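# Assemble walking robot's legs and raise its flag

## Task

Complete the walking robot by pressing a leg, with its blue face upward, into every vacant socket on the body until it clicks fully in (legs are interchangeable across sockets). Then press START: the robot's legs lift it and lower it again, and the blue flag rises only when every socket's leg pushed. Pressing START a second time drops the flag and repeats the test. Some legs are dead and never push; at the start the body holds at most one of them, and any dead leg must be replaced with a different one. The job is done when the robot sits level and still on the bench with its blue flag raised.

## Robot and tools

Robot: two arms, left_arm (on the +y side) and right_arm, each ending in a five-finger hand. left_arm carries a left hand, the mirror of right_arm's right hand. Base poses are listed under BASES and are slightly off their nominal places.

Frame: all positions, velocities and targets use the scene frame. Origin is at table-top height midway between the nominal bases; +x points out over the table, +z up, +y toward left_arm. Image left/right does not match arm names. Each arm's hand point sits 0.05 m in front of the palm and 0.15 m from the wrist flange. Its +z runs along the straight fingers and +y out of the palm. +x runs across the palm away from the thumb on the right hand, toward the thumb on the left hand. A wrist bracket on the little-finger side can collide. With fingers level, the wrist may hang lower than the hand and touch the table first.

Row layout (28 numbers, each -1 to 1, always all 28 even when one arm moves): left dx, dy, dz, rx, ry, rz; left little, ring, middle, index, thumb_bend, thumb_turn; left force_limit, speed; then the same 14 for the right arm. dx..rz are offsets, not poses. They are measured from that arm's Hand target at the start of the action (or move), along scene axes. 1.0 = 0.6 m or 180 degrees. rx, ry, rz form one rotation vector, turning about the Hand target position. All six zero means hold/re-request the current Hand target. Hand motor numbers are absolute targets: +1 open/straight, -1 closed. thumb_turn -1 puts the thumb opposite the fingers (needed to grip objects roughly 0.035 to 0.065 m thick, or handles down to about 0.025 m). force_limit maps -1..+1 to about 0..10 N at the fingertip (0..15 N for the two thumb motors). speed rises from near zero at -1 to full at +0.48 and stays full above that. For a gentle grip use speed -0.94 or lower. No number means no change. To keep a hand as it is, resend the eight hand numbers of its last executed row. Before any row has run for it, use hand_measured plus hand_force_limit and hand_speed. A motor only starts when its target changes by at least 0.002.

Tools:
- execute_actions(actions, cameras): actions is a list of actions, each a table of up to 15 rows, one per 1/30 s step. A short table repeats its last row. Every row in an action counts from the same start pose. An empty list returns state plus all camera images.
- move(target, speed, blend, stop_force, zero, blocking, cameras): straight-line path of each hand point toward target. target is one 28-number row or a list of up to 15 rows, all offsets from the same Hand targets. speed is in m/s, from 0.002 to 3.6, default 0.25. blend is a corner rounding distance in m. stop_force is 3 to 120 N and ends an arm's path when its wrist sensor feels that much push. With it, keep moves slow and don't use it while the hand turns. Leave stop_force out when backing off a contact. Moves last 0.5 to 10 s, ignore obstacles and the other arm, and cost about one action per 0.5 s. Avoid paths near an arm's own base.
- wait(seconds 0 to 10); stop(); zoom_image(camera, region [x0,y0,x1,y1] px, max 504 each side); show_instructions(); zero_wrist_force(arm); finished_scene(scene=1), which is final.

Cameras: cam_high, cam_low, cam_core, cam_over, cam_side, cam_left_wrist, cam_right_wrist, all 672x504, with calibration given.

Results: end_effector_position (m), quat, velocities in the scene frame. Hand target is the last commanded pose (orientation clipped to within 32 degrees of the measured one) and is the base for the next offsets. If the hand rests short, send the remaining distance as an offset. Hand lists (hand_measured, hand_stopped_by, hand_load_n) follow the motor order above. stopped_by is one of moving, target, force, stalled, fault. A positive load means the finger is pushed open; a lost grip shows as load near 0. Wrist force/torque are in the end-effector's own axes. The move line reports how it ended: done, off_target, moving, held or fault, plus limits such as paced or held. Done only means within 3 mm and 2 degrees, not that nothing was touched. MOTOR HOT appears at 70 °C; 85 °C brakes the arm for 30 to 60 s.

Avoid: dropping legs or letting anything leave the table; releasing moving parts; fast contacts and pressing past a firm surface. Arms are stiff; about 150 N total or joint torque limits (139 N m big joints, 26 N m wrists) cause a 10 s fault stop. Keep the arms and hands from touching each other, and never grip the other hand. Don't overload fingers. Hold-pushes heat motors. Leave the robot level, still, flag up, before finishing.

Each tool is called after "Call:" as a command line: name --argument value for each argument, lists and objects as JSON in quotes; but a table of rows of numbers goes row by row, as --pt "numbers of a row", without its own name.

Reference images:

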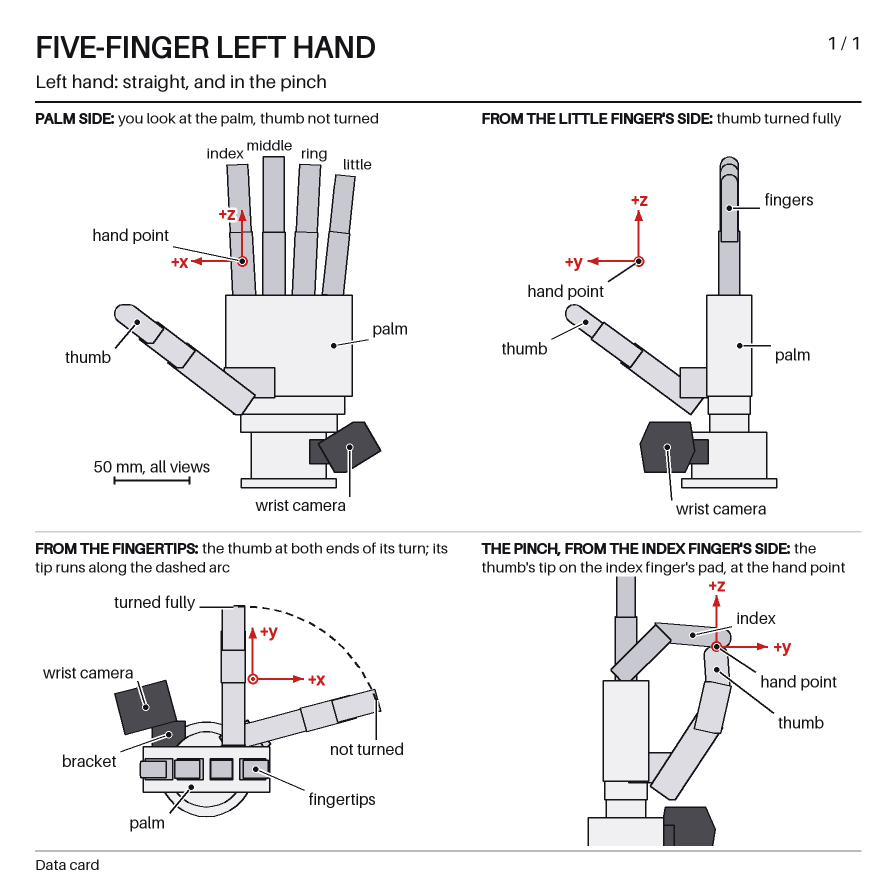

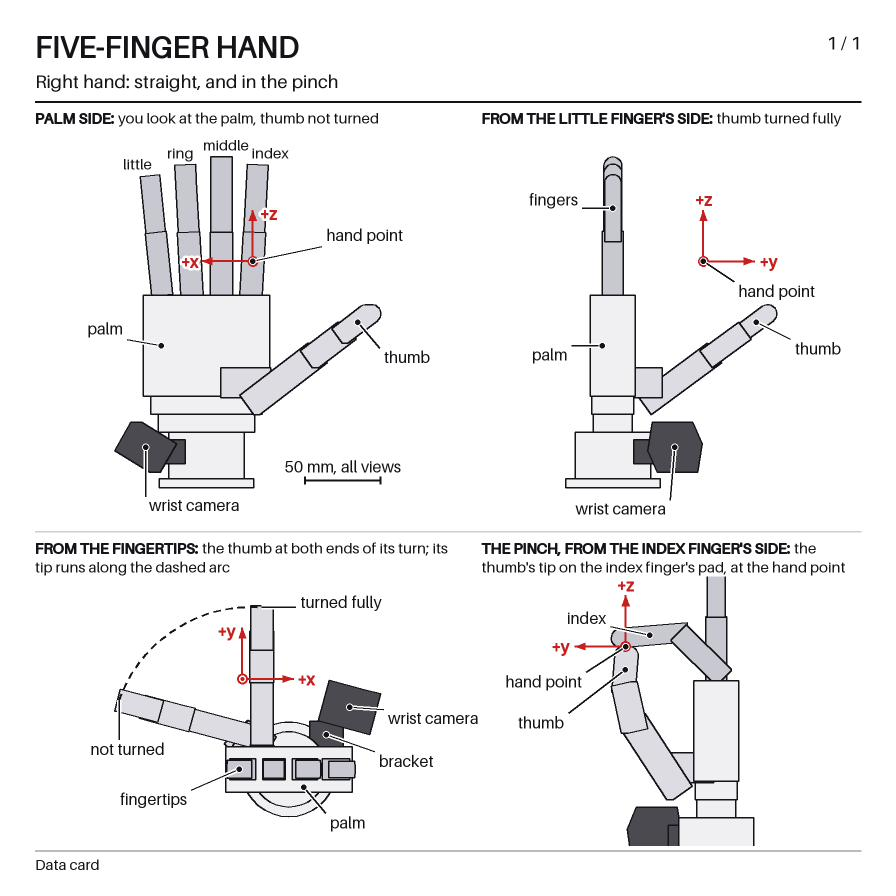

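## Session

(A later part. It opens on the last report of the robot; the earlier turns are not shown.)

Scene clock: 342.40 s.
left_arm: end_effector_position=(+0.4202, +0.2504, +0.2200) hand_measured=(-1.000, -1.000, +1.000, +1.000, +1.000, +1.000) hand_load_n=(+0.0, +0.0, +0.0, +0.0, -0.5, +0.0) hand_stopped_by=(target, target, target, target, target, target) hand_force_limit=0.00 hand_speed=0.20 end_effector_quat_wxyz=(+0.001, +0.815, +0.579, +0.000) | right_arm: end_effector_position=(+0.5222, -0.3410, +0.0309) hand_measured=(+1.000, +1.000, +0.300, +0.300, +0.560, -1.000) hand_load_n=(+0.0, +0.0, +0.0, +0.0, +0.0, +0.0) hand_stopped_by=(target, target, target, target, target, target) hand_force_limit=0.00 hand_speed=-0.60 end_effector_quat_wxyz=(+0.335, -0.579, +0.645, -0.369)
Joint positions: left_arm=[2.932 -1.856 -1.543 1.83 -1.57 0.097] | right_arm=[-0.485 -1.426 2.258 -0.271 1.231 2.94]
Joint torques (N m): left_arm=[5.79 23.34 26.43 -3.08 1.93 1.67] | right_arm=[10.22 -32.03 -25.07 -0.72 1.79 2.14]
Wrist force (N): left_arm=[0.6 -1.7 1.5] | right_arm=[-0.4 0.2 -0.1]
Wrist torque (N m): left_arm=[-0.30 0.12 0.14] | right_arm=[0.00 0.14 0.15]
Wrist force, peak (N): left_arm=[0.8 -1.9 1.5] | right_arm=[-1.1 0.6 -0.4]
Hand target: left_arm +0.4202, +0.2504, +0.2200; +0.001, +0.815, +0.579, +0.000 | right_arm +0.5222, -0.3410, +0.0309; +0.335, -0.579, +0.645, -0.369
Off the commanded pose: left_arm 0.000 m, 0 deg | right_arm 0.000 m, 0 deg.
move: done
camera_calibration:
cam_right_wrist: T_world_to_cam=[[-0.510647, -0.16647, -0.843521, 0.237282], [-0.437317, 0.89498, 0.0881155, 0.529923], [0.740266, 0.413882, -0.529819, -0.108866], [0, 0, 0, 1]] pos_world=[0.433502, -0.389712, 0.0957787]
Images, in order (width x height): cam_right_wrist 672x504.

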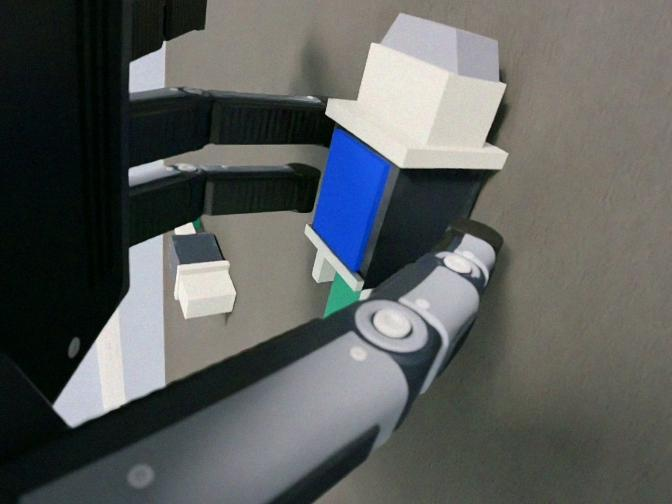

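Call:
move --pt "0 0 0 0 0 0 -1 -1 1 1 1 1 0 0.2 0 0 0.05 0 0 0 1 1 0.3 0.3 0.56 -1 0 -0.6" --pt "0 0 0 0 0 0 -1 -1 1 1 1 1 0 0.2 0.0017 0.0167 0.05 0 0 0 1 1 0.3 0.3 0.56 -1 0 -0.6" --pt "0 0 0 0 0 0 -1 -1 1 1 1 1 0 0.2 0.0017 0.0167 0 0 0 0 1 1 0.3 0.3 0.56 -1 0 -0.6" --speed 0.15 --blend '[0.004,0.004,0]' --cameras '["cam_right_wrist"]'

Scene clock: 348.33 s.
left_arm: end_effector_position=(+0.4202, +0.2504, +0.2200) hand_measured=(-1.000, -1.000, +1.000, +1.000, +1.000, +1.000) hand_load_n=(+0.0, +0.0, +0.0, +0.0, -0.5, +0.0) hand_stopped_by=(target, target, target, target, target, target) hand_force_limit=0.00 hand_speed=0.20 end_effector_quat_wxyz=(+0.001, +0.815, +0.579, +0.000) | right_arm: end_effector_position=(+0.5232, -0.3310, +0.0309) hand_measured=(+1.000, +1.000, +0.300, +0.300, +0.560, -1.000) hand_load_n=(-0.5, +0.0, +0.0, +0.0, +0.0, +0.0) hand_stopped_by=(target, target, target, target, target, target) hand_force_limit=0.00 hand_speed=-0.60 end_effector_quat_wxyz=(+0.335, -0.579, +0.645, -0.369)
Joint positions: left_arm=[2.932 -1.856 -1.543 1.83 -1.57 0.097] | right_arm=[-0.451 -1.426 2.257 -0.275 1.26 2.959]
Joint torques (N m): left_arm=[5.57 23.36 26.37 -2.93 1.83 1.72] | right_arm=[9.81 -17.41 -21.52 -0.67 1.58 1.69]
Wrist force (N): left_arm=[0.6 -1.6 1.2] | right_arm=[-0.6 0.1 -0.5]
Wrist torque (N m): left_arm=[-0.27 0.11 0.14] | right_arm=[0.01 0.20 0.05]
Wrist force, peak (N): left_arm=[0.7 -1.9 1.5] | right_arm=[-1.4 -1.7 -0.9]
Hand target: left_arm +0.4202, +0.2504, +0.2200; +0.001, +0.815, +0.579, +0.000 | right_arm +0.5232, -0.3310, +0.0309; +0.335, -0.579, +0.645, -0.369
Off the commanded pose: left_arm 0.000 m, 0 deg | right_arm 0.000 m, 0 deg.
move: done
camera_calibration:
cam_right_wrist: T_world_to_cam=[[-0.510734, -0.166423, -0.843477, 0.239509], [-0.437333, 0.894961, 0.0882288, 0.5214], [0.740196, 0.413942, -0.52987, -0.113687], [0, 0, 0, 1]] pos_world=[0.434502, -0.379713, 0.0957788]
Images, in order (width x height): cam_right_wrist 672x504.

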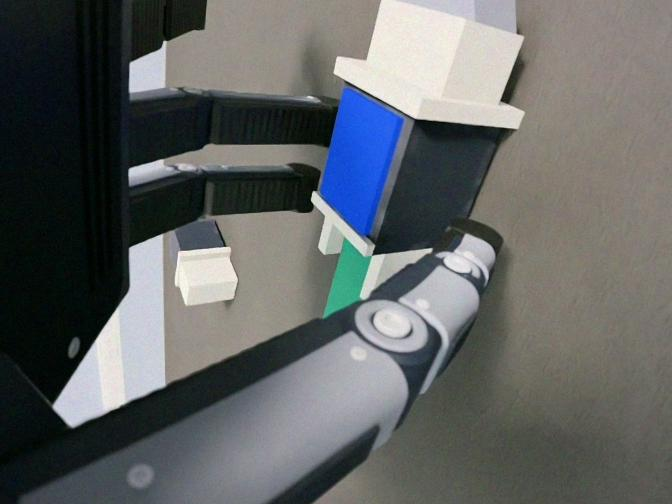

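Call:
execute_actions --actions '[[[0,0,0,0,0,0,-1,-1,1,1,1,1,0,0.2,0,0,0,0,0,0,1,1,-0.2,-0.2,0.1,-1,-0.2,-0.85]],[[0,0,0,0,0,0,-1,-1,1,1,1,1,0,0.2,0,0,0,0,0,0,1,1,-0.2,-0.2,0.1,-1,-0.2,-0.85]]]' --cameras '["cam_right_wrist"]'

Scene clock: 354.53 s.
left_arm: end_effector_position=(+0.4202, +0.2504, +0.2200) hand_measured=(-1.000, -1.000, +1.000, +1.000, +1.000, +1.000) hand_load_n=(+0.0, +0.5, +0.0, +0.0, +0.0, +0.0) hand_stopped_by=(target, target, target, target, target, target) hand_force_limit=0.00 hand_speed=0.20 end_effector_quat_wxyz=(+0.001, +0.815, +0.579, +0.000) | right_arm: end_effector_position=(+0.5232, -0.3310, +0.0309) hand_measured=(+1.000, +1.000, +0.012, -0.004, +0.408, -1.000) hand_load_n=(-0.5, +0.0, +8.5, +4.0, +7.5, +0.0) hand_stopped_by=(target, target, force, force, force, target) hand_force_limit=-0.20 hand_speed=-0.85 end_effector_quat_wxyz=(+0.335, -0.579, +0.645, -0.369)
Joint positions: left_arm=[2.932 -1.856 -1.543 1.83 -1.57 0.097] | right_arm=[-0.451 -1.426 2.257 -0.276 1.26 2.96]
Joint torques (N m): left_arm=[5 23.66 26.02 -2.74 1.88 1.69] | right_arm=[10.22 -12.13 -23.33 -1.07 1.88 2.04]
Wrist force (N): left_arm=[0.9 -1.9 1.3] | right_arm=[-0.7 -1.1 -0.9]
Wrist torque (N m): left_arm=[-0.32 0.07 0.16] | right_arm=[-0.09 0.19 0.02]
Wrist force, peak (N): left_arm=[0.8 -1.9 1.4] | right_arm=[-0.5 -1.1 -1.4]
Hand target: left_arm +0.4202, +0.2504, +0.2200; +0.001, +0.815, +0.579, +0.000 | right_arm +0.5232, -0.3310, +0.0309; +0.335, -0.579, +0.645, -0.369
Off the commanded pose: left_arm 0.000 m, 0 deg | right_arm 0.000 m, 0 deg.
camera_calibration:
cam_right_wrist: T_world_to_cam=[[-0.510647, -0.16647, -0.843521, 0.239509], [-0.437317, 0.89498, 0.0881155, 0.521454], [0.740266, 0.413882, -0.529819, -0.11382], [0, 0, 0, 1]] pos_world=[0.434602, -0.379712, 0.0957787]
Images, in order (width x height): cam_right_wrist 672x504.

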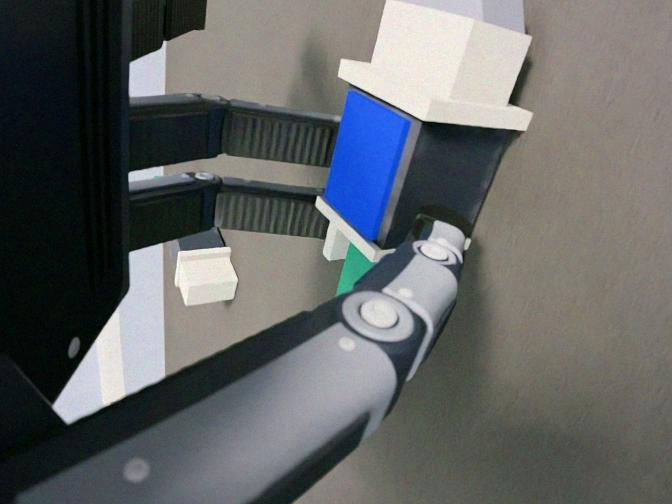

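Call:
execute_actions --actions '[]' --cameras '["cam_core", "cam_over"]'

Scene clock: 360.80 s.
left_arm: end_effector_position=(+0.4202, +0.2504, +0.2200) hand_measured=(-1.000, -1.000, +1.000, +1.000, +1.000, +1.000) hand_load_n=(+0.0, +0.0, +0.0, +0.0, +0.0, +0.0) hand_stopped_by=(target, target, target, target, target, target) hand_force_limit=0.00 hand_speed=0.20 end_effector_quat_wxyz=(+0.001, +0.815, +0.579, +0.000) | right_arm: end_effector_position=(+0.5232, -0.3310, +0.0309) hand_measured=(+1.000, +1.000, +0.012, -0.004, +0.408, -1.000) hand_load_n=(+0.0, +0.0, +8.5, +4.0, +7.5, +0.0) hand_stopped_by=(target, target, force, force, force, target) hand_force_limit=-0.20 hand_speed=-0.85 end_effector_quat_wxyz=(+0.335, -0.579, +0.645, -0.369)
Joint positions: left_arm=[2.932 -1.856 -1.543 1.83 -1.57 0.097] | right_arm=[-0.451 -1.426 2.257 -0.276 1.26 2.96]
Joint velocities: within noise
Joint torques (N m): left_arm=[5.26 23.58 26.06 -2.77 1.73 1.72] | right_arm=[9.29 -15.03 -14.55 -0.04 1.73 2.08]
Motor temperatures (°C): left_arm=[29 32 29 37 36 37] | right_arm=[31 30 32 35 40 42]
Wrist force (N): left_arm=[0.8 -1.6 1.4] | right_arm=[-0.4 -1.0 -0.8]
Wrist torque (N m): left_arm=[-0.30 0.08 0.15] | right_arm=[-0.07 0.14 0.04]
Wrist force, peak (N): left_arm=[0.9 -1.9 1.5] | right_arm=[-0.6 -1.3 -1.4]
Hand target: left_arm +0.4202, +0.2504, +0.2200; +0.001, +0.815, +0.579, +0.000 | right_arm +0.5232, -0.3310, +0.0309; +0.335, -0.579, +0.645, -0.369
Off the commanded pose: left_arm 0.000 m, 0 deg | right_arm 0.000 m, 0 deg.
Images, in order (width x height): cam_core 672x504, cam_over 672x504.

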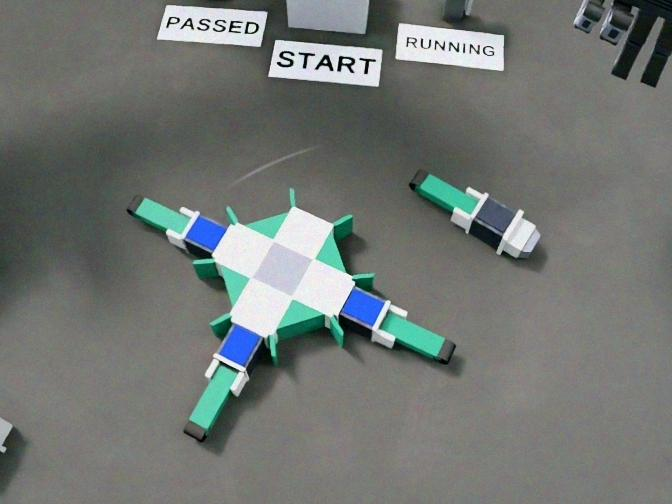

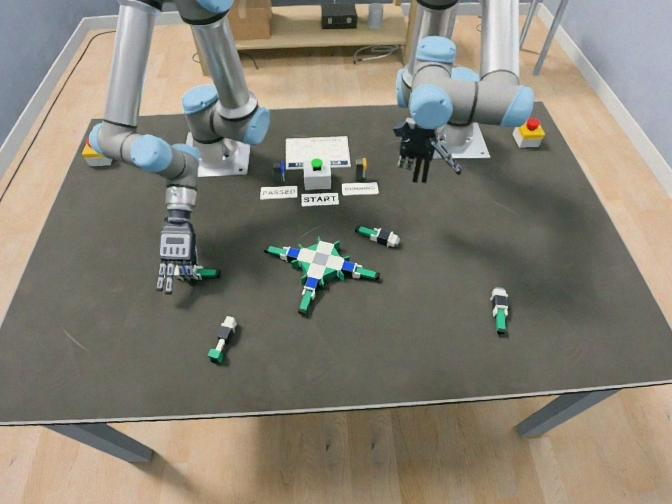

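Call:
zoom_image --camera "cam_core" --region '[110, 160, 480, 450]'

Call:
zoom_image --camera "cam_over" --region '[250, 220, 420, 350]'

Scaled by 1.362 from the camera's 672x504 image, which has a finer 960x720 frame.

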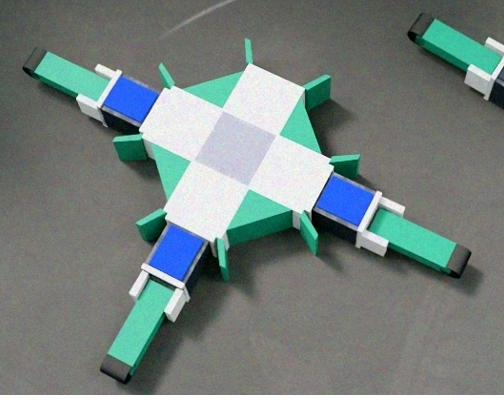

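Scaled by 2.965 from the camera's 672x504 image, which has a finer 960x720 frame.

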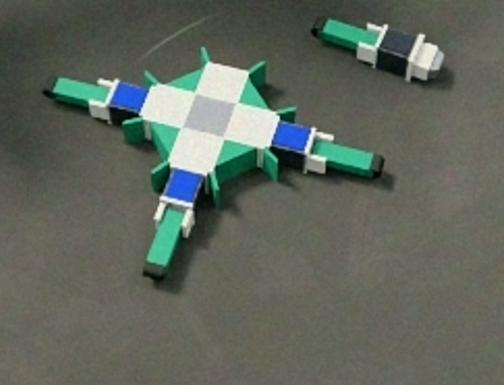

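Call:
move --pt "0 0.05 0 0 0 0 -1 -1 1 1 1 1 0 0.2 0 0 0.15 0 0 0 1 1 -0.2 -0.2 0.1 -1 -0.2 -0.85" --pt "0 0.1667 0.05 0 0 0 -1 -1 1 1 1 1 0 0.2 -0.2287 0.615 0.15 0 0 0.4222 1 1 -0.2 -0.2 0.1 -1 -0.2 -0.85" --speed 0.3 --blend '[0.02,0]' --cameras '["cam_core","cam_over","cam_side","cam_right_wrist"]'

Scene clock: 382.40 s.
left_arm: end_effector_position=(+0.4202, +0.3505, +0.2501) hand_measured=(-1.000, -1.000, +1.000, +1.000, +1.000, +1.000) hand_load_n=(+0.5, +0.5, +0.0, +0.0, +0.0, +0.0) hand_stopped_by=(target, target, target, target, target, target) hand_force_limit=0.00 hand_speed=0.20 end_effector_quat_wxyz=(+0.001, +0.815, +0.580, +0.000) | right_arm: end_effector_position=(+0.3860, +0.0379, +0.1209) hand_measured=(+1.000, +1.000, +0.012, -0.004, +0.408, -1.000) hand_load_n=(-0.5, +0.0, +8.0, +4.0, +8.5, +0.5) hand_stopped_by=(target, target, force, force, force, target) hand_force_limit=-0.20 hand_speed=-0.85 end_effector_quat_wxyz=(-0.491, +0.853, -0.152, +0.085)
Joint positions: left_arm=[3.197 -1.734 -1.617 1.781 -1.57 0.362] | right_arm=[0.188 -1.344 1.918 0.287 0.724 2.43]
Joint torques (N m): left_arm=[-7.48 16.7 5.63 -1.05 2.36 -2.24] | right_arm=[0.75 -31.92 -13.45 -0.85 0.8 1.48]
Wrist force (N): left_arm=[0.8 -1.6 1.3] | right_arm=[-0.5 1.6 0.1]
Wrist torque (N m): left_arm=[-0.26 0.10 0.17] | right_arm=[0.11 0.18 0.03]
Wrist force, peak (N): left_arm=[1.1 -1.9 1.5] | right_arm=[-0.2 3.8 1.5]
Hand target: left_arm +0.4202, +0.3505, +0.2500; +0.001, +0.815, +0.579, +0.000 | right_arm +0.3860, +0.0380, +0.1209; -0.491, +0.853, -0.152, +0.085
Off the commanded pose: left_arm 0.000 m, 0 deg | right_arm 0.000 m, 0 deg.
move: done
camera_calibration:
cam_right_wrist: T_world_to_cam=[[0.037829, -0.535753, -0.843527, 0.109061], [-0.974221, -0.207643, 0.0881915, 0.372372], [-0.222402, 0.818445, -0.529797, 0.239002], [0, 0, 0, 1]] pos_world=[0.411802, -0.0598598, 0.185779]
Images, in order (width x height): cam_core 672x504, cam_over 672x504, cam_side 672x504, cam_right_wrist 672x504.

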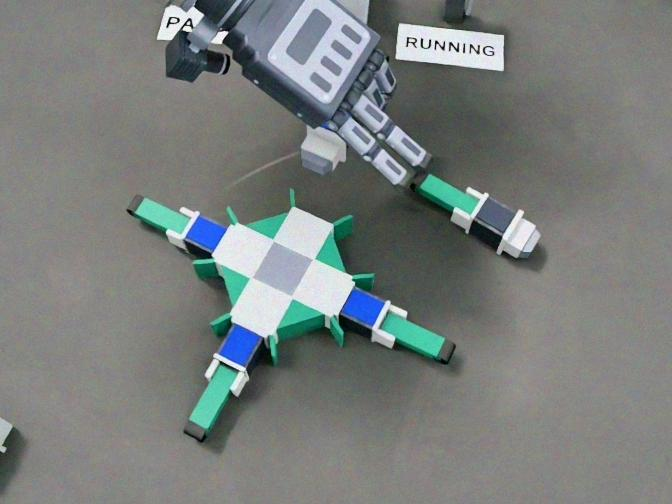

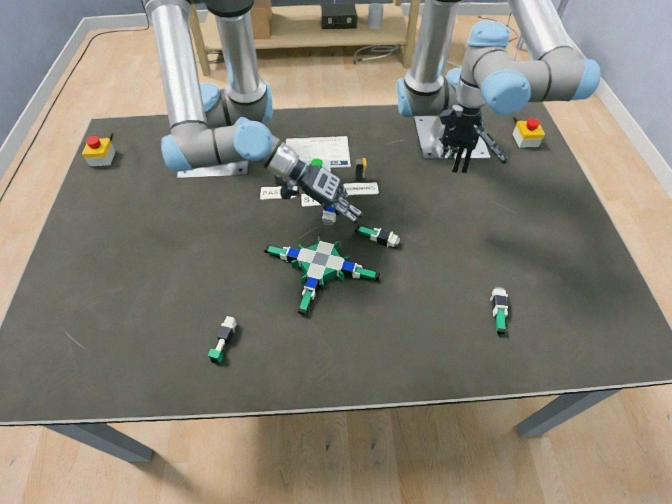

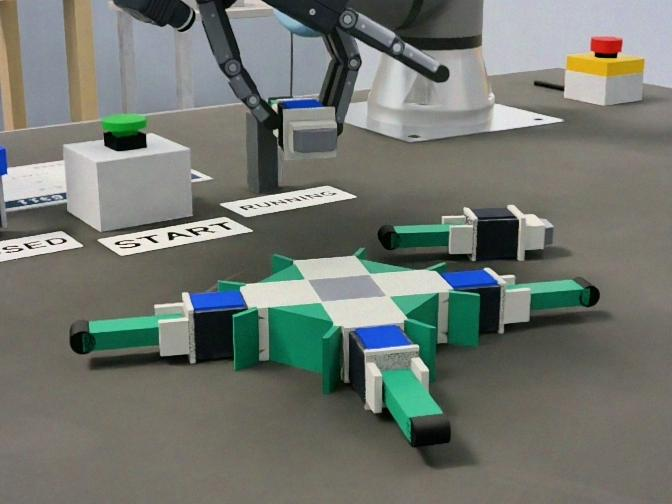

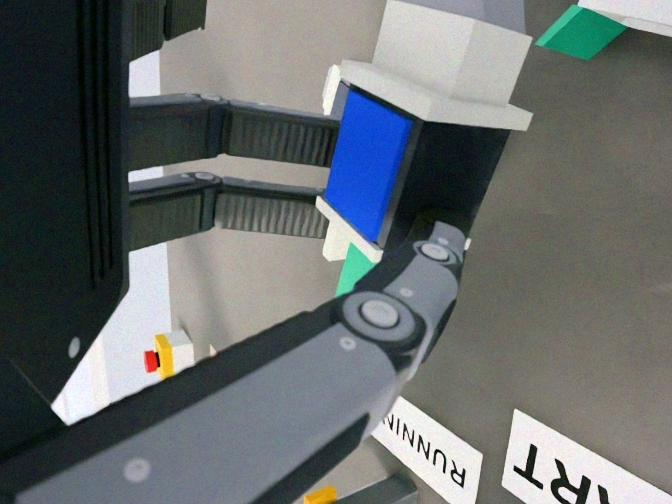

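Call:
move --target '[0,0,0,0,0,0,-1,-1,1,1,1,1,0,0.2,0,0,-0.15,0,0,0,1,1,-0.2,-0.2,0.1,-1,-0.2,-0.85]' --speed 0.12 --stop_force 12 --cameras '["cam_core","cam_side","cam_right_wrist"]'

Scene clock: 390.23 s.
left_arm: end_effector_position=(+0.4202, +0.3505, +0.2500) hand_measured=(-1.000, -1.000, +1.000, +1.000, +1.000, +1.000) hand_load_n=(+0.0, +0.0, +0.0, +0.0, +0.0, +0.0) hand_stopped_by=(target, target, target, target, target, target) hand_force_limit=0.00 hand_speed=0.20 end_effector_quat_wxyz=(+0.001, +0.815, +0.579, +0.000) | right_arm: end_effector_position=(+0.3859, +0.0378, +0.0311) hand_measured=(+1.000, +1.000, +0.012, -0.004, +0.408, -1.000) hand_load_n=(+0.0, +0.0, +8.0, +3.5, +8.5, +0.0) hand_stopped_by=(target, target, force, force, force, target) hand_force_limit=-0.20 hand_speed=-0.85 end_effector_quat_wxyz=(-0.491, +0.853, -0.152, +0.085)
Joint positions: left_arm=[3.197 -1.734 -1.617 1.781 -1.57 0.362] | right_arm=[0.188 -1.198 2.01 0.05 0.724 2.429]
Joint torques (N m): left_arm=[-7.6 16.75 26.11 -1.08 -2 -2.34] | right_arm=[-9.26 -25.01 -23.96 -0.02 -0.58 -1.87]
Wrist force (N): left_arm=[0.7 -1.7 1.0] | right_arm=[-0.2 1.1 0.5]
Wrist torque (N m): left_arm=[-0.26 0.10 0.18] | right_arm=[0.04 0.11 0.07]
Wrist force, peak (N): left_arm=[1.0 -1.8 1.6] | right_arm=[-1.0 -12.8 -10.4]
Hand target: left_arm +0.4202, +0.3505, +0.2500; +0.001, +0.815, +0.579, +0.000 | right_arm +0.3859, +0.0378, +0.0311; -0.491, +0.853, -0.152, +0.085
Off the commanded pose: left_arm 0.000 m, 0 deg | right_arm 0.000 m, 0 deg.
move: contact (right_arm)
camera_calibration:
cam_right_wrist: T_world_to_cam=[[0.0379119, -0.535852, -0.843461, 0.0332205], [-0.974195, -0.207762, 0.0882033, 0.380057], [-0.222503, 0.818351, -0.5299, 0.19151], [0, 0, 0, 1]] pos_world=[0.411602, -0.0599594, 0.0959789]
Images, in order (width x height): cam_core 672x504, cam_side 672x504, cam_right_wrist 672x504.

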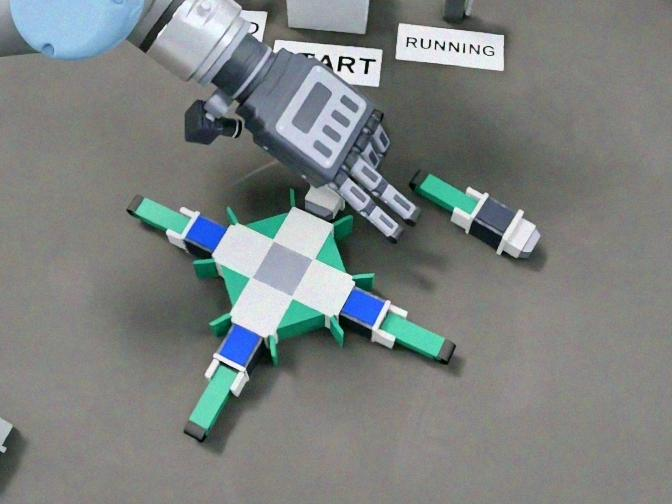

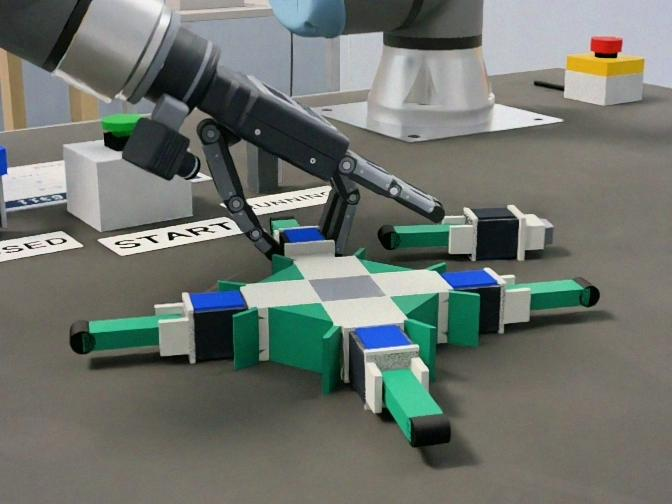

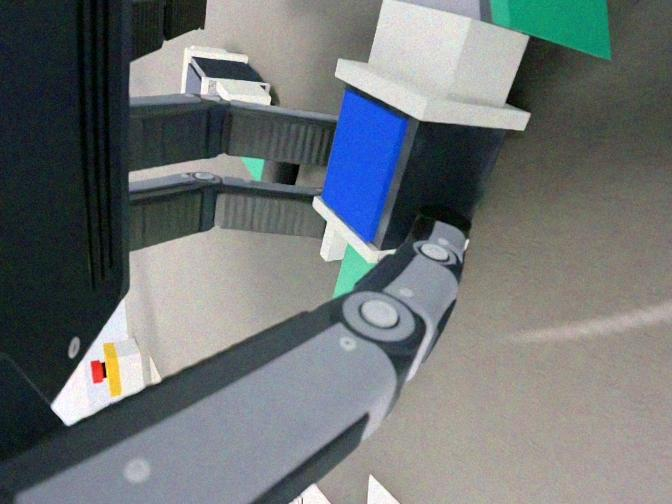

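Call:
zoom_image --camera "cam_core" --region '[200, 150, 450, 340]'

Scaled by 2.016 from the camera's 672x504 image, which has a finer 960x720 frame.

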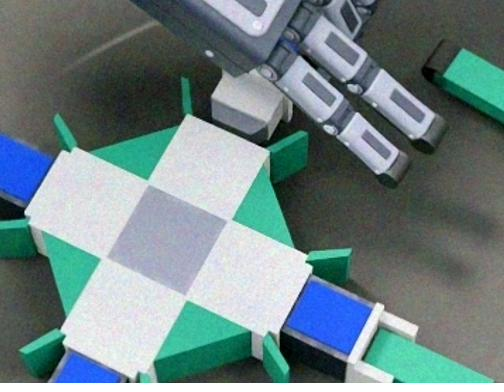

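Call:
zoom_image --camera "cam_core" --region '[270, 165, 370, 250]'

Scaled by 5.040 from the camera's 672x504 image, which has a finer 960x720 frame.

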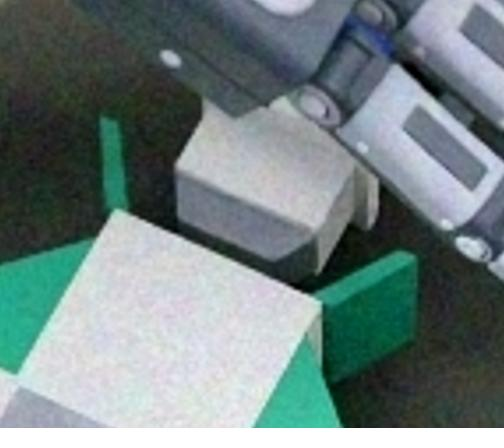

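Call:
move --pt "0 0 0 0 0 0 -1 -1 1 1 1 1 0 0.2 0.0008 0.0023 0.0008 0 0 0 1 1 -0.2 -0.2 0.1 -1 -0.2 -0.85" --pt "0 0 0 0 0 0 -1 -1 1 1 1 1 0 0.2 0.0321 -0.0091 0.0008 0 0 0 1 1 -0.2 -0.2 0.1 -1 -0.2 -0.85" --speed 0.04 --stop_force 12 --cameras '["cam_core","cam_side"]'

Call:
zoom_image --camera "cam_core" --region '[270, 165, 370, 250]'

Scene clock: 401.93 s.
left_arm: end_effector_position=(+0.4202, +0.3505, +0.2500) hand_measured=(-1.000, -1.000, +1.000, +1.000, +1.000, +1.000) hand_load_n=(+0.0, +0.0, +0.0, +0.0, +0.0, +0.0) hand_stopped_by=(target, target, target, target, target, target) hand_force_limit=0.00 hand_speed=0.20 end_effector_quat_wxyz=(+0.001, +0.815, +0.579, +0.000) | right_arm: end_effector_position=(+0.4051, +0.0324, +0.0316) hand_measured=(+1.000, +1.000, +0.012, -0.004, +0.408, -1.000) hand_load_n=(+0.0, +0.0, +8.0, +3.5, +8.5, +0.5) hand_stopped_by=(target, target, force, force, force, target) hand_force_limit=-0.20 hand_speed=-0.85 end_effector_quat_wxyz=(-0.491, +0.853, -0.152, +0.085)
Joint positions: left_arm=[3.197 -1.734 -1.617 1.781 -1.57 0.362] | right_arm=[0.164 -1.167 1.964 0.085 0.709 2.401]
Joint torques (N m): left_arm=[-7.51 17.25 26.1 -1.09 -1.81 -2.36] | right_arm=[9.65 -44.31 -4.32 -1.12 0.9 1.98]
Wrist force (N): left_arm=[0.8 -1.5 1.4] | right_arm=[-0.7 2.4 0.6]
Wrist torque (N m): left_arm=[-0.26 0.10 0.18] | right_arm=[0.16 0.11 0.24]
Wrist force, peak (N): left_arm=[0.9 -1.9 1.5] | right_arm=[-0.8 2.9 1.0]
Hand target: left_arm +0.4202, +0.3505, +0.2500; +0.001, +0.815, +0.579, +0.000 | right_arm +0.4051, +0.0324, +0.0316; -0.491, +0.853, -0.152, +0.085
Off the commanded pose: left_arm 0.000 m, 0 deg | right_arm 0.000 m, 0 deg.
move: done
Images, in order (width x height): cam_core 672x504, cam_side 672x504.

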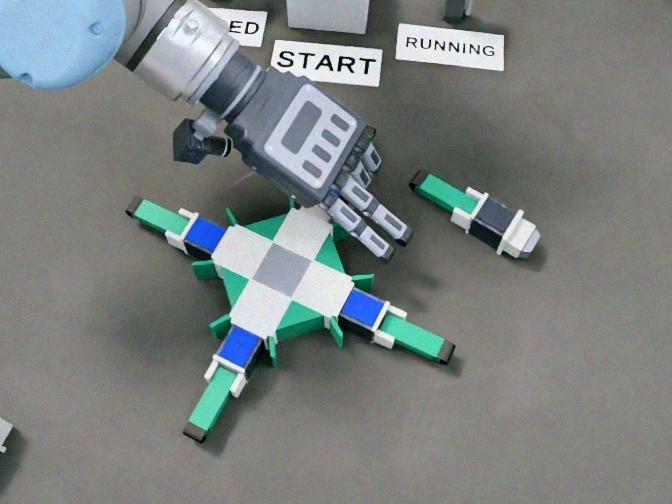

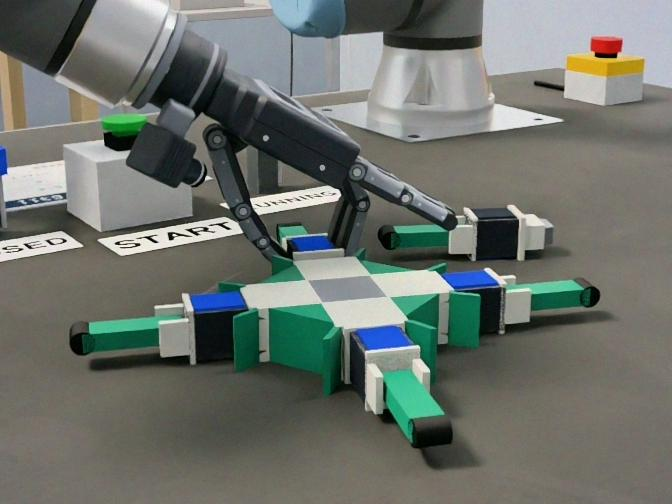

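Scaled by 5.040 from the camera's 672x504 image, which has a finer 960x720 frame.

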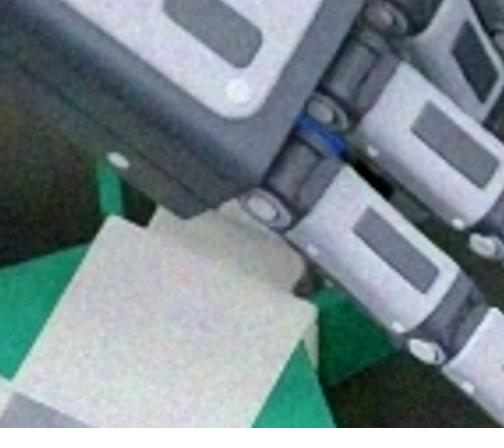

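Call:
move --target '[0,0,0,0,0,0,-1,-1,1,1,1,1,0,0.2,0.0220,-0.0080,0,0,0,0,1,1,-0.2,-0.2,0.1,-1,-0.2,-0.85]' --speed 0.04 --stop_force 12 --cameras '["cam_core","cam_side","cam_right_wrist"]'

Call:
zoom_image --camera "cam_core" --region '[270, 165, 370, 250]'

Scene clock: 405.63 s.
left_arm: end_effector_position=(+0.4202, +0.3505, +0.2500) hand_measured=(-1.000, -1.000, +1.000, +1.000, +1.000, +1.000) hand_load_n=(+0.0, +0.5, +0.0, +0.0, +0.0, +0.0) hand_stopped_by=(target, target, target, target, target, target) hand_force_limit=0.00 hand_speed=0.20 end_effector_quat_wxyz=(+0.001, +0.815, +0.579, +0.000) | right_arm: end_effector_position=(+0.4183, +0.0276, +0.0316) hand_measured=(+1.000, +1.000, +0.012, -0.004, +0.408, -1.000) hand_load_n=(+0.0, -0.5, +8.0, +3.5, +8.5, +0.0) hand_stopped_by=(target, target, force, force, force, target) hand_force_limit=-0.20 hand_speed=-0.85 end_effector_quat_wxyz=(-0.491, +0.853, -0.152, +0.085)
Joint positions: left_arm=[3.197 -1.734 -1.617 1.781 -1.57 0.362] | right_arm=[0.146 -1.145 1.933 0.111 0.697 2.38]
Joint torques (N m): left_arm=[-7.46 16.95 25.96 -1.03 -1.8 -2.2] | right_arm=[9.88 -45.86 -5.44 -1.26 0.98 2.11]
Wrist force (N): left_arm=[0.7 -1.7 1.6] | right_arm=[-1.0 2.5 0.9]
Wrist torque (N m): left_arm=[-0.29 0.12 0.17] | right_arm=[0.13 0.14 0.25]
Wrist force, peak (N): left_arm=[0.9 -1.8 1.6] | right_arm=[-0.8 3.5 1.0]
Hand target: left_arm +0.4202, +0.3505, +0.2500; +0.001, +0.815, +0.579, +0.000 | right_arm +0.4183, +0.0276, +0.0316; -0.491, +0.853, -0.152, +0.085
Off the commanded pose: left_arm 0.000 m, 0 deg | right_arm 0.000 m, 0 deg.
move: done
camera_calibration:
cam_right_wrist: T_world_to_cam=[[0.0379119, -0.535852, -0.843461, 0.0268908], [-0.974195, -0.207762, 0.0882033, 0.409535], [-0.222503, 0.818351, -0.5299, 0.207435], [0, 0, 0, 1]] pos_world=[0.444102, -0.0702594, 0.0964789]
Images, in order (width x height): cam_core 672x504, cam_side 672x504, cam_right_wrist 672x504.

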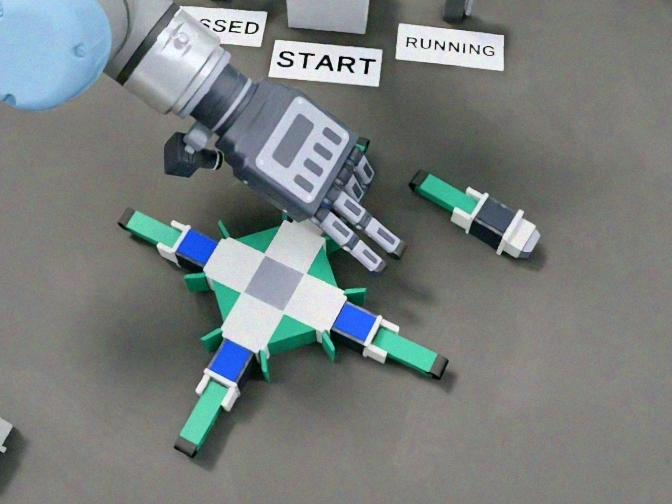

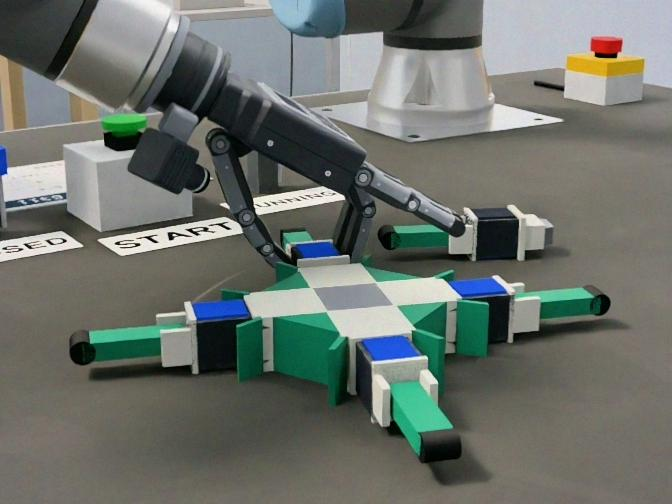

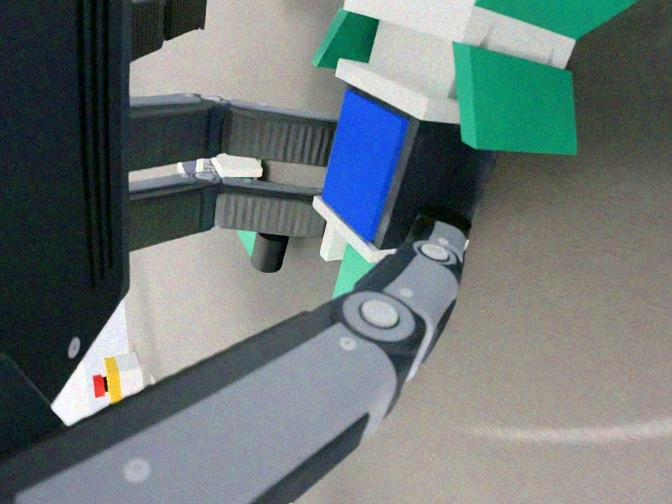

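Scaled by 5.040 from the camera's 672x504 image, which has a finer 960x720 frame.

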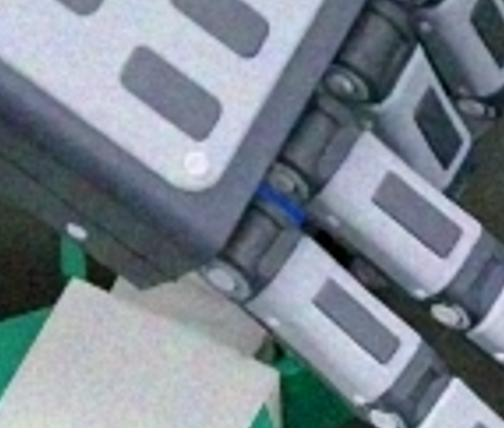

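Call:
move --pt "0 0 0 0 0 0 -1 -1 1 1 1 1 0 0.2 0 0 0 0 0 0 1 1 0.3 0.3 0.56 -1 0 -0.5" --pt "0 0 0 0 0 0 -1 -1 1 1 1 1 0 0.2 0 0 0.14 0 0 0 1 1 0.3 0.3 0.56 -1 0 -0.5" --pt "0 0 0 0 0 0 -1 -1 1 1 1 1 0 0.2 0.2822 -0.1003 0.07 0 0 0 1 1 0.3 0.3 0.56 -1 0 -0.5" --speed '[0.1,0.12,0.3]' --blend '[0,0.02,0]' --cameras '["cam_core","cam_right_wrist"]'

Scene clock: 424.77 s.
left_arm: end_effector_position=(+0.4202, +0.3505, +0.2500) hand_measured=(-1.000, -1.000, +1.000, +1.000, +1.000, +1.000) hand_load_n=(+0.0, +0.0, +0.0, +0.0, +0.0, +0.0) hand_stopped_by=(target, target, target, target, target, target) hand_force_limit=0.00 hand_speed=0.20 end_effector_quat_wxyz=(+0.001, +0.815, +0.579, +0.000) | right_arm: end_effector_position=(+0.5876, -0.0326, +0.0736) hand_measured=(+1.000, +1.000, +0.300, +0.300, +0.560, -1.000) hand_load_n=(+0.0, +0.0, +0.0, +0.0, +0.0, +0.0) hand_stopped_by=(target, target, target, target, target, target) hand_force_limit=0.00 hand_speed=-0.50 end_effector_quat_wxyz=(-0.491, +0.853, -0.152, +0.085)
Joint positions: left_arm=[3.197 -1.734 -1.617 1.781 -1.57 0.362] | right_arm=[-0.009 -0.894 1.413 0.55 0.611 2.167]
Joint torques (N m): left_arm=[-7.25 16.95 25.94 -1.24 -1.72 -2.23] | right_arm=[7.84 -38.52 -25.49 0.33 0.88 2.02]
Wrist force (N): left_arm=[0.8 -1.8 1.3] | right_arm=[-0.7 0.8 -0.3]
Wrist torque (N m): left_arm=[-0.29 0.11 0.18] | right_arm=[0.11 0.22 0.05]
Wrist force, peak (N): left_arm=[0.9 -1.9 1.6] | right_arm=[-0.7 3.4 1.0]
Hand target: left_arm +0.4202, +0.3505, +0.2500; +0.001, +0.815, +0.579, +0.000 | right_arm +0.5876, -0.0326, +0.0736; -0.491, +0.853, -0.152, +0.085
Off the commanded pose: left_arm 0.000 m, 0 deg | right_arm 0.000 m, 0 deg.
move: done
camera_calibration:
cam_right_wrist: T_world_to_cam=[[0.0379119, -0.535852, -0.843461, 0.0236968], [-0.974195, -0.207762, 0.0882033, 0.558177], [-0.222503, 0.818351, -0.5299, 0.316521], [0, 0, 0, 1]] pos_world=[0.613302, -0.130359, 0.138479]
Images, in order (width x height): cam_core 672x504, cam_right_wrist 672x504.

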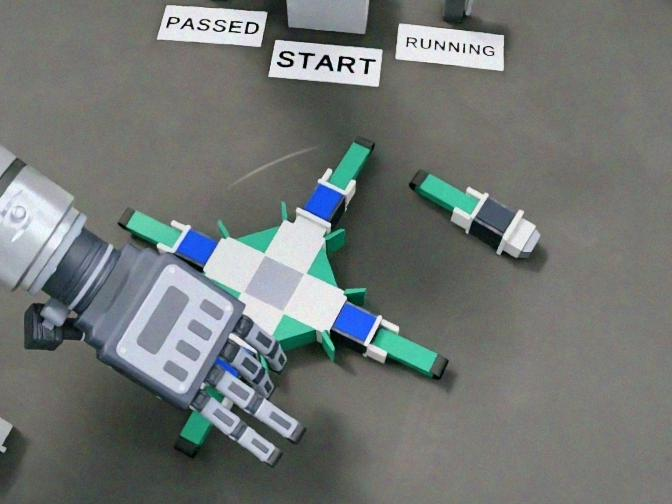

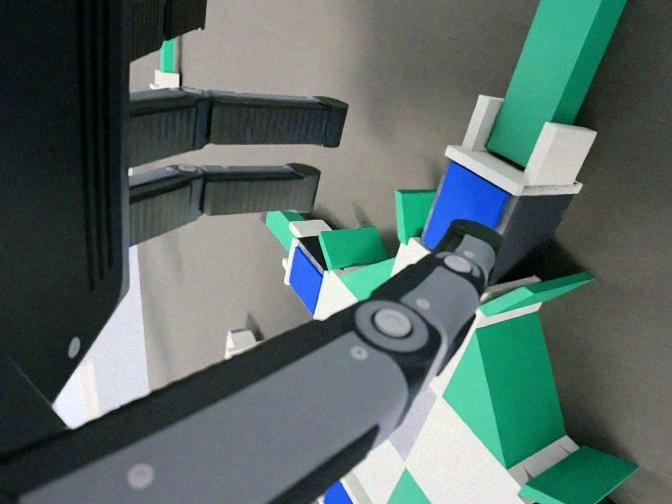

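Call:
zoom_image --camera "cam_right_wrist" --region '[380, 100, 640, 320]'

Scaled by 1.938 from the camera's 672x504 image, which has a finer 960x720 frame.

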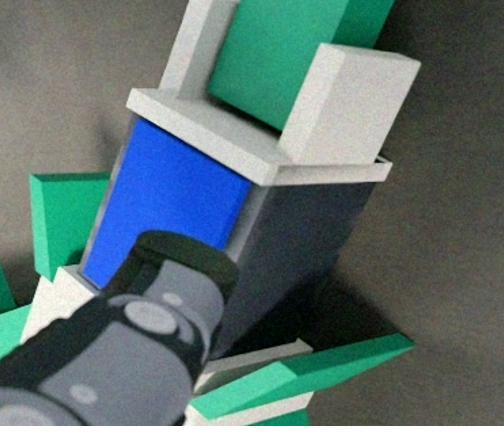

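Call:
move --target '[-0.0208,-0.5035,-0.1333,0,0,-0.0067,-1,-1,1,1,1,1,0,0.2,0.004,-0.004,-0.0707,0,0,0,1,1,0.3,0.3,0.56,-1,0,-0.5]' --speed 0.22 --cameras '["cam_core","cam_side","cam_right_wrist"]'

Scene clock: 459.90 s.
left_arm: end_effector_position=(+0.4077, +0.0484, +0.1701) hand_measured=(-1.000, -1.000, +1.000, +1.000, +1.000, +1.000) hand_load_n=(+0.0, +0.0, +0.0, +0.0, +0.0, +0.0) hand_stopped_by=(target, target, target, target, target, target) hand_force_limit=0.00 hand_speed=0.20 end_effector_quat_wxyz=(+0.001, +0.821, +0.571, +0.000) | right_arm: end_effector_position=(+0.5900, -0.0350, +0.0311) hand_measured=(+1.000, +1.000, +0.300, +0.300, +0.560, -1.000) hand_load_n=(+0.0, +0.0, +0.0, +0.0, +0.0, +0.0) hand_stopped_by=(target, target, target, target, target, target) hand_force_limit=0.00 hand_speed=-0.50 end_effector_quat_wxyz=(-0.491, +0.853, -0.152, +0.085)
Joint positions: left_arm=[2.527 -2.191 -1.176 1.798 -1.571 -0.287] | right_arm=[-0.014 -0.835 1.435 0.475 0.609 2.16]
Joint torques (N m): left_arm=[-5.83 36.01 18.08 -1.32 -0.49 -0.07] | right_arm=[-7.24 -57.35 -17.22 3.57 -2.91 -1.05]
Wrist force (N): left_arm=[0.7 -1.5 1.2] | right_arm=[-0.8 1.1 -0.3]
Wrist torque (N m): left_arm=[-0.24 0.10 0.09] | right_arm=[0.16 0.24 0.16]
Wrist force, peak (N): left_arm=[2.5 -2.2 0.8] | right_arm=[-0.9 1.2 -0.8]
Hand target: left_arm +0.4077, +0.0484, +0.1701; +0.001, +0.821, +0.571, +0.000 | right_arm +0.5900, -0.0350, +0.0311; -0.491, +0.853, -0.152, +0.085
Off the commanded pose: left_arm 0.000 m, 0 deg | right_arm 0.000 m, 0 deg.
move: done
camera_calibration:
cam_right_wrist: T_world_to_cam=[[0.0378326, -0.535866, -0.843455, -0.0135383], [-0.974176, -0.207799, 0.0883231, 0.563815], [-0.222598, 0.818332, -0.529889, 0.296658], [0, 0, 0, 1]] pos_world=[0.615802, -0.132859, 0.0959789]
Images, in order (width x height): cam_core 672x504, cam_side 672x504, cam_right_wrist 672x504.

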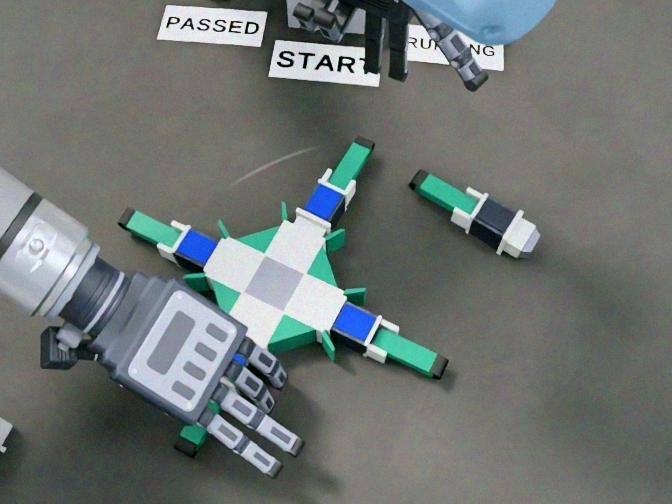

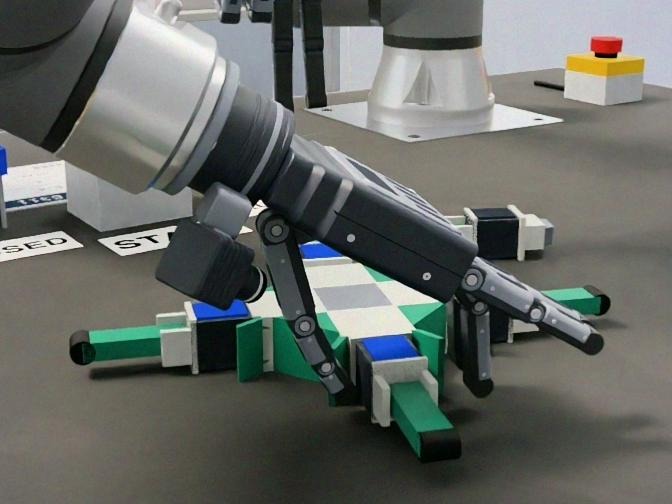

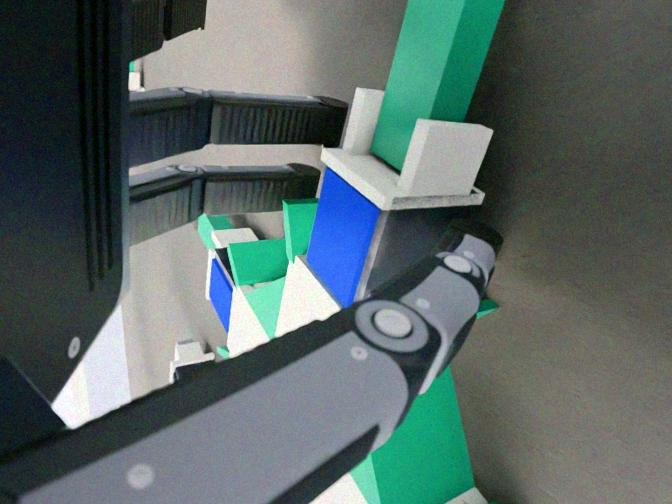

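Call:
execute_actions --actions '[[[0,0,0,0,0,0,-1,-1,1,1,1,1,0,0.2,0,0,0,0,0,0,1,1,-0.2,-0.2,0.1,-1,-0.2,-0.85]],[[0,0,0,0,0,0,-1,-1,1,1,1,1,0,0.2,0,0,0,0,0,0,1,1,-0.2,-0.2,0.1,-1,-0.2,-0.85]]]' --cameras '["cam_core","cam_right_wrist"]'

Scene clock: 462.60 s.
left_arm: end_effector_position=(+0.4077, +0.0483, +0.1701) hand_measured=(-1.000, -1.000, +1.000, +1.000, +1.000, +1.000) hand_load_n=(+0.0, +0.0, +0.0, +0.0, +0.0, +0.0) hand_stopped_by=(target, target, target, target, target, target) hand_force_limit=0.00 hand_speed=0.20 end_effector_quat_wxyz=(+0.001, +0.821, +0.571, +0.000) | right_arm: end_effector_position=(+0.5900, -0.0350, +0.0311) hand_measured=(+1.000, +1.000, -0.032, +0.164, +0.480, -1.000) hand_load_n=(-0.5, -0.5, +6.0, +5.0, +8.0, +0.0) hand_stopped_by=(target, target, force, force, force, target) hand_force_limit=-0.20 hand_speed=-0.85 end_effector_quat_wxyz=(-0.491, +0.853, -0.152, +0.085)
Joint positions: left_arm=[2.527 -2.192 -1.176 1.798 -1.571 -0.287] | right_arm=[-0.014 -0.835 1.434 0.475 0.609 2.16]
Joint torques (N m): left_arm=[-6.88 35.02 27.45 -3.32 2.32 -2.14] | right_arm=[9.41 -57.3 -24.34 3.61 -0.09 1.1]
Wrist force (N): left_arm=[0.8 -1.5 1.2] | right_arm=[-0.6 1.9 0.4]
Wrist torque (N m): left_arm=[-0.25 0.09 0.10] | right_arm=[0.14 0.26 0.18]
Wrist force, peak (N): left_arm=[0.9 -1.7 1.3] | right_arm=[-0.4 2.3 0.3]
Hand target: left_arm +0.4077, +0.0484, +0.1701; +0.001, +0.821, +0.571, +0.000 | right_arm +0.5900, -0.0350, +0.0311; -0.491, +0.853, -0.152, +0.085
Off the commanded pose: left_arm 0.000 m, 0 deg | right_arm 0.000 m, 0 deg.
camera_calibration:
cam_right_wrist: T_world_to_cam=[[0.0379119, -0.535852, -0.843461, -0.0134468], [-0.974195, -0.207762, 0.0882033, 0.563854], [-0.222503, 0.818351, -0.5299, 0.296574], [0, 0, 0, 1]] pos_world=[0.615802, -0.132759, 0.0960789]
Images, in order (width x height): cam_core 672x504, cam_right_wrist 672x504.

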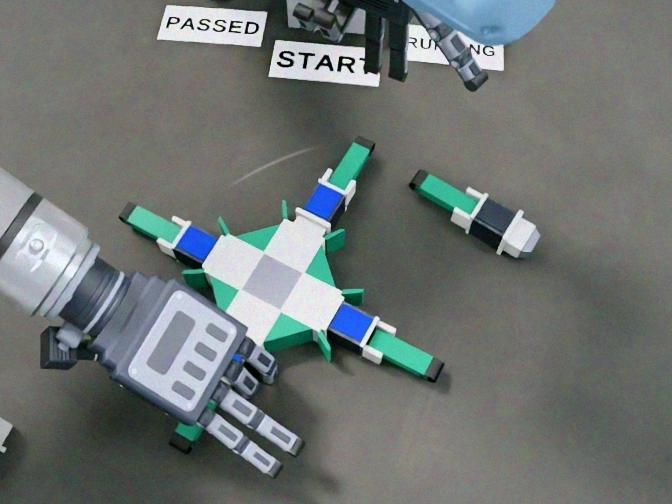

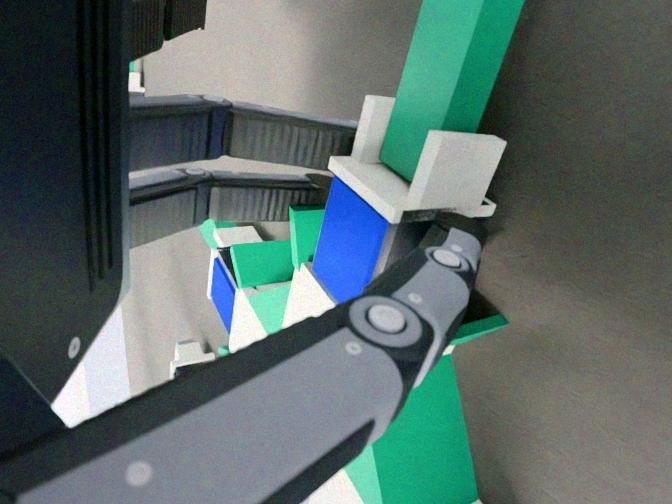

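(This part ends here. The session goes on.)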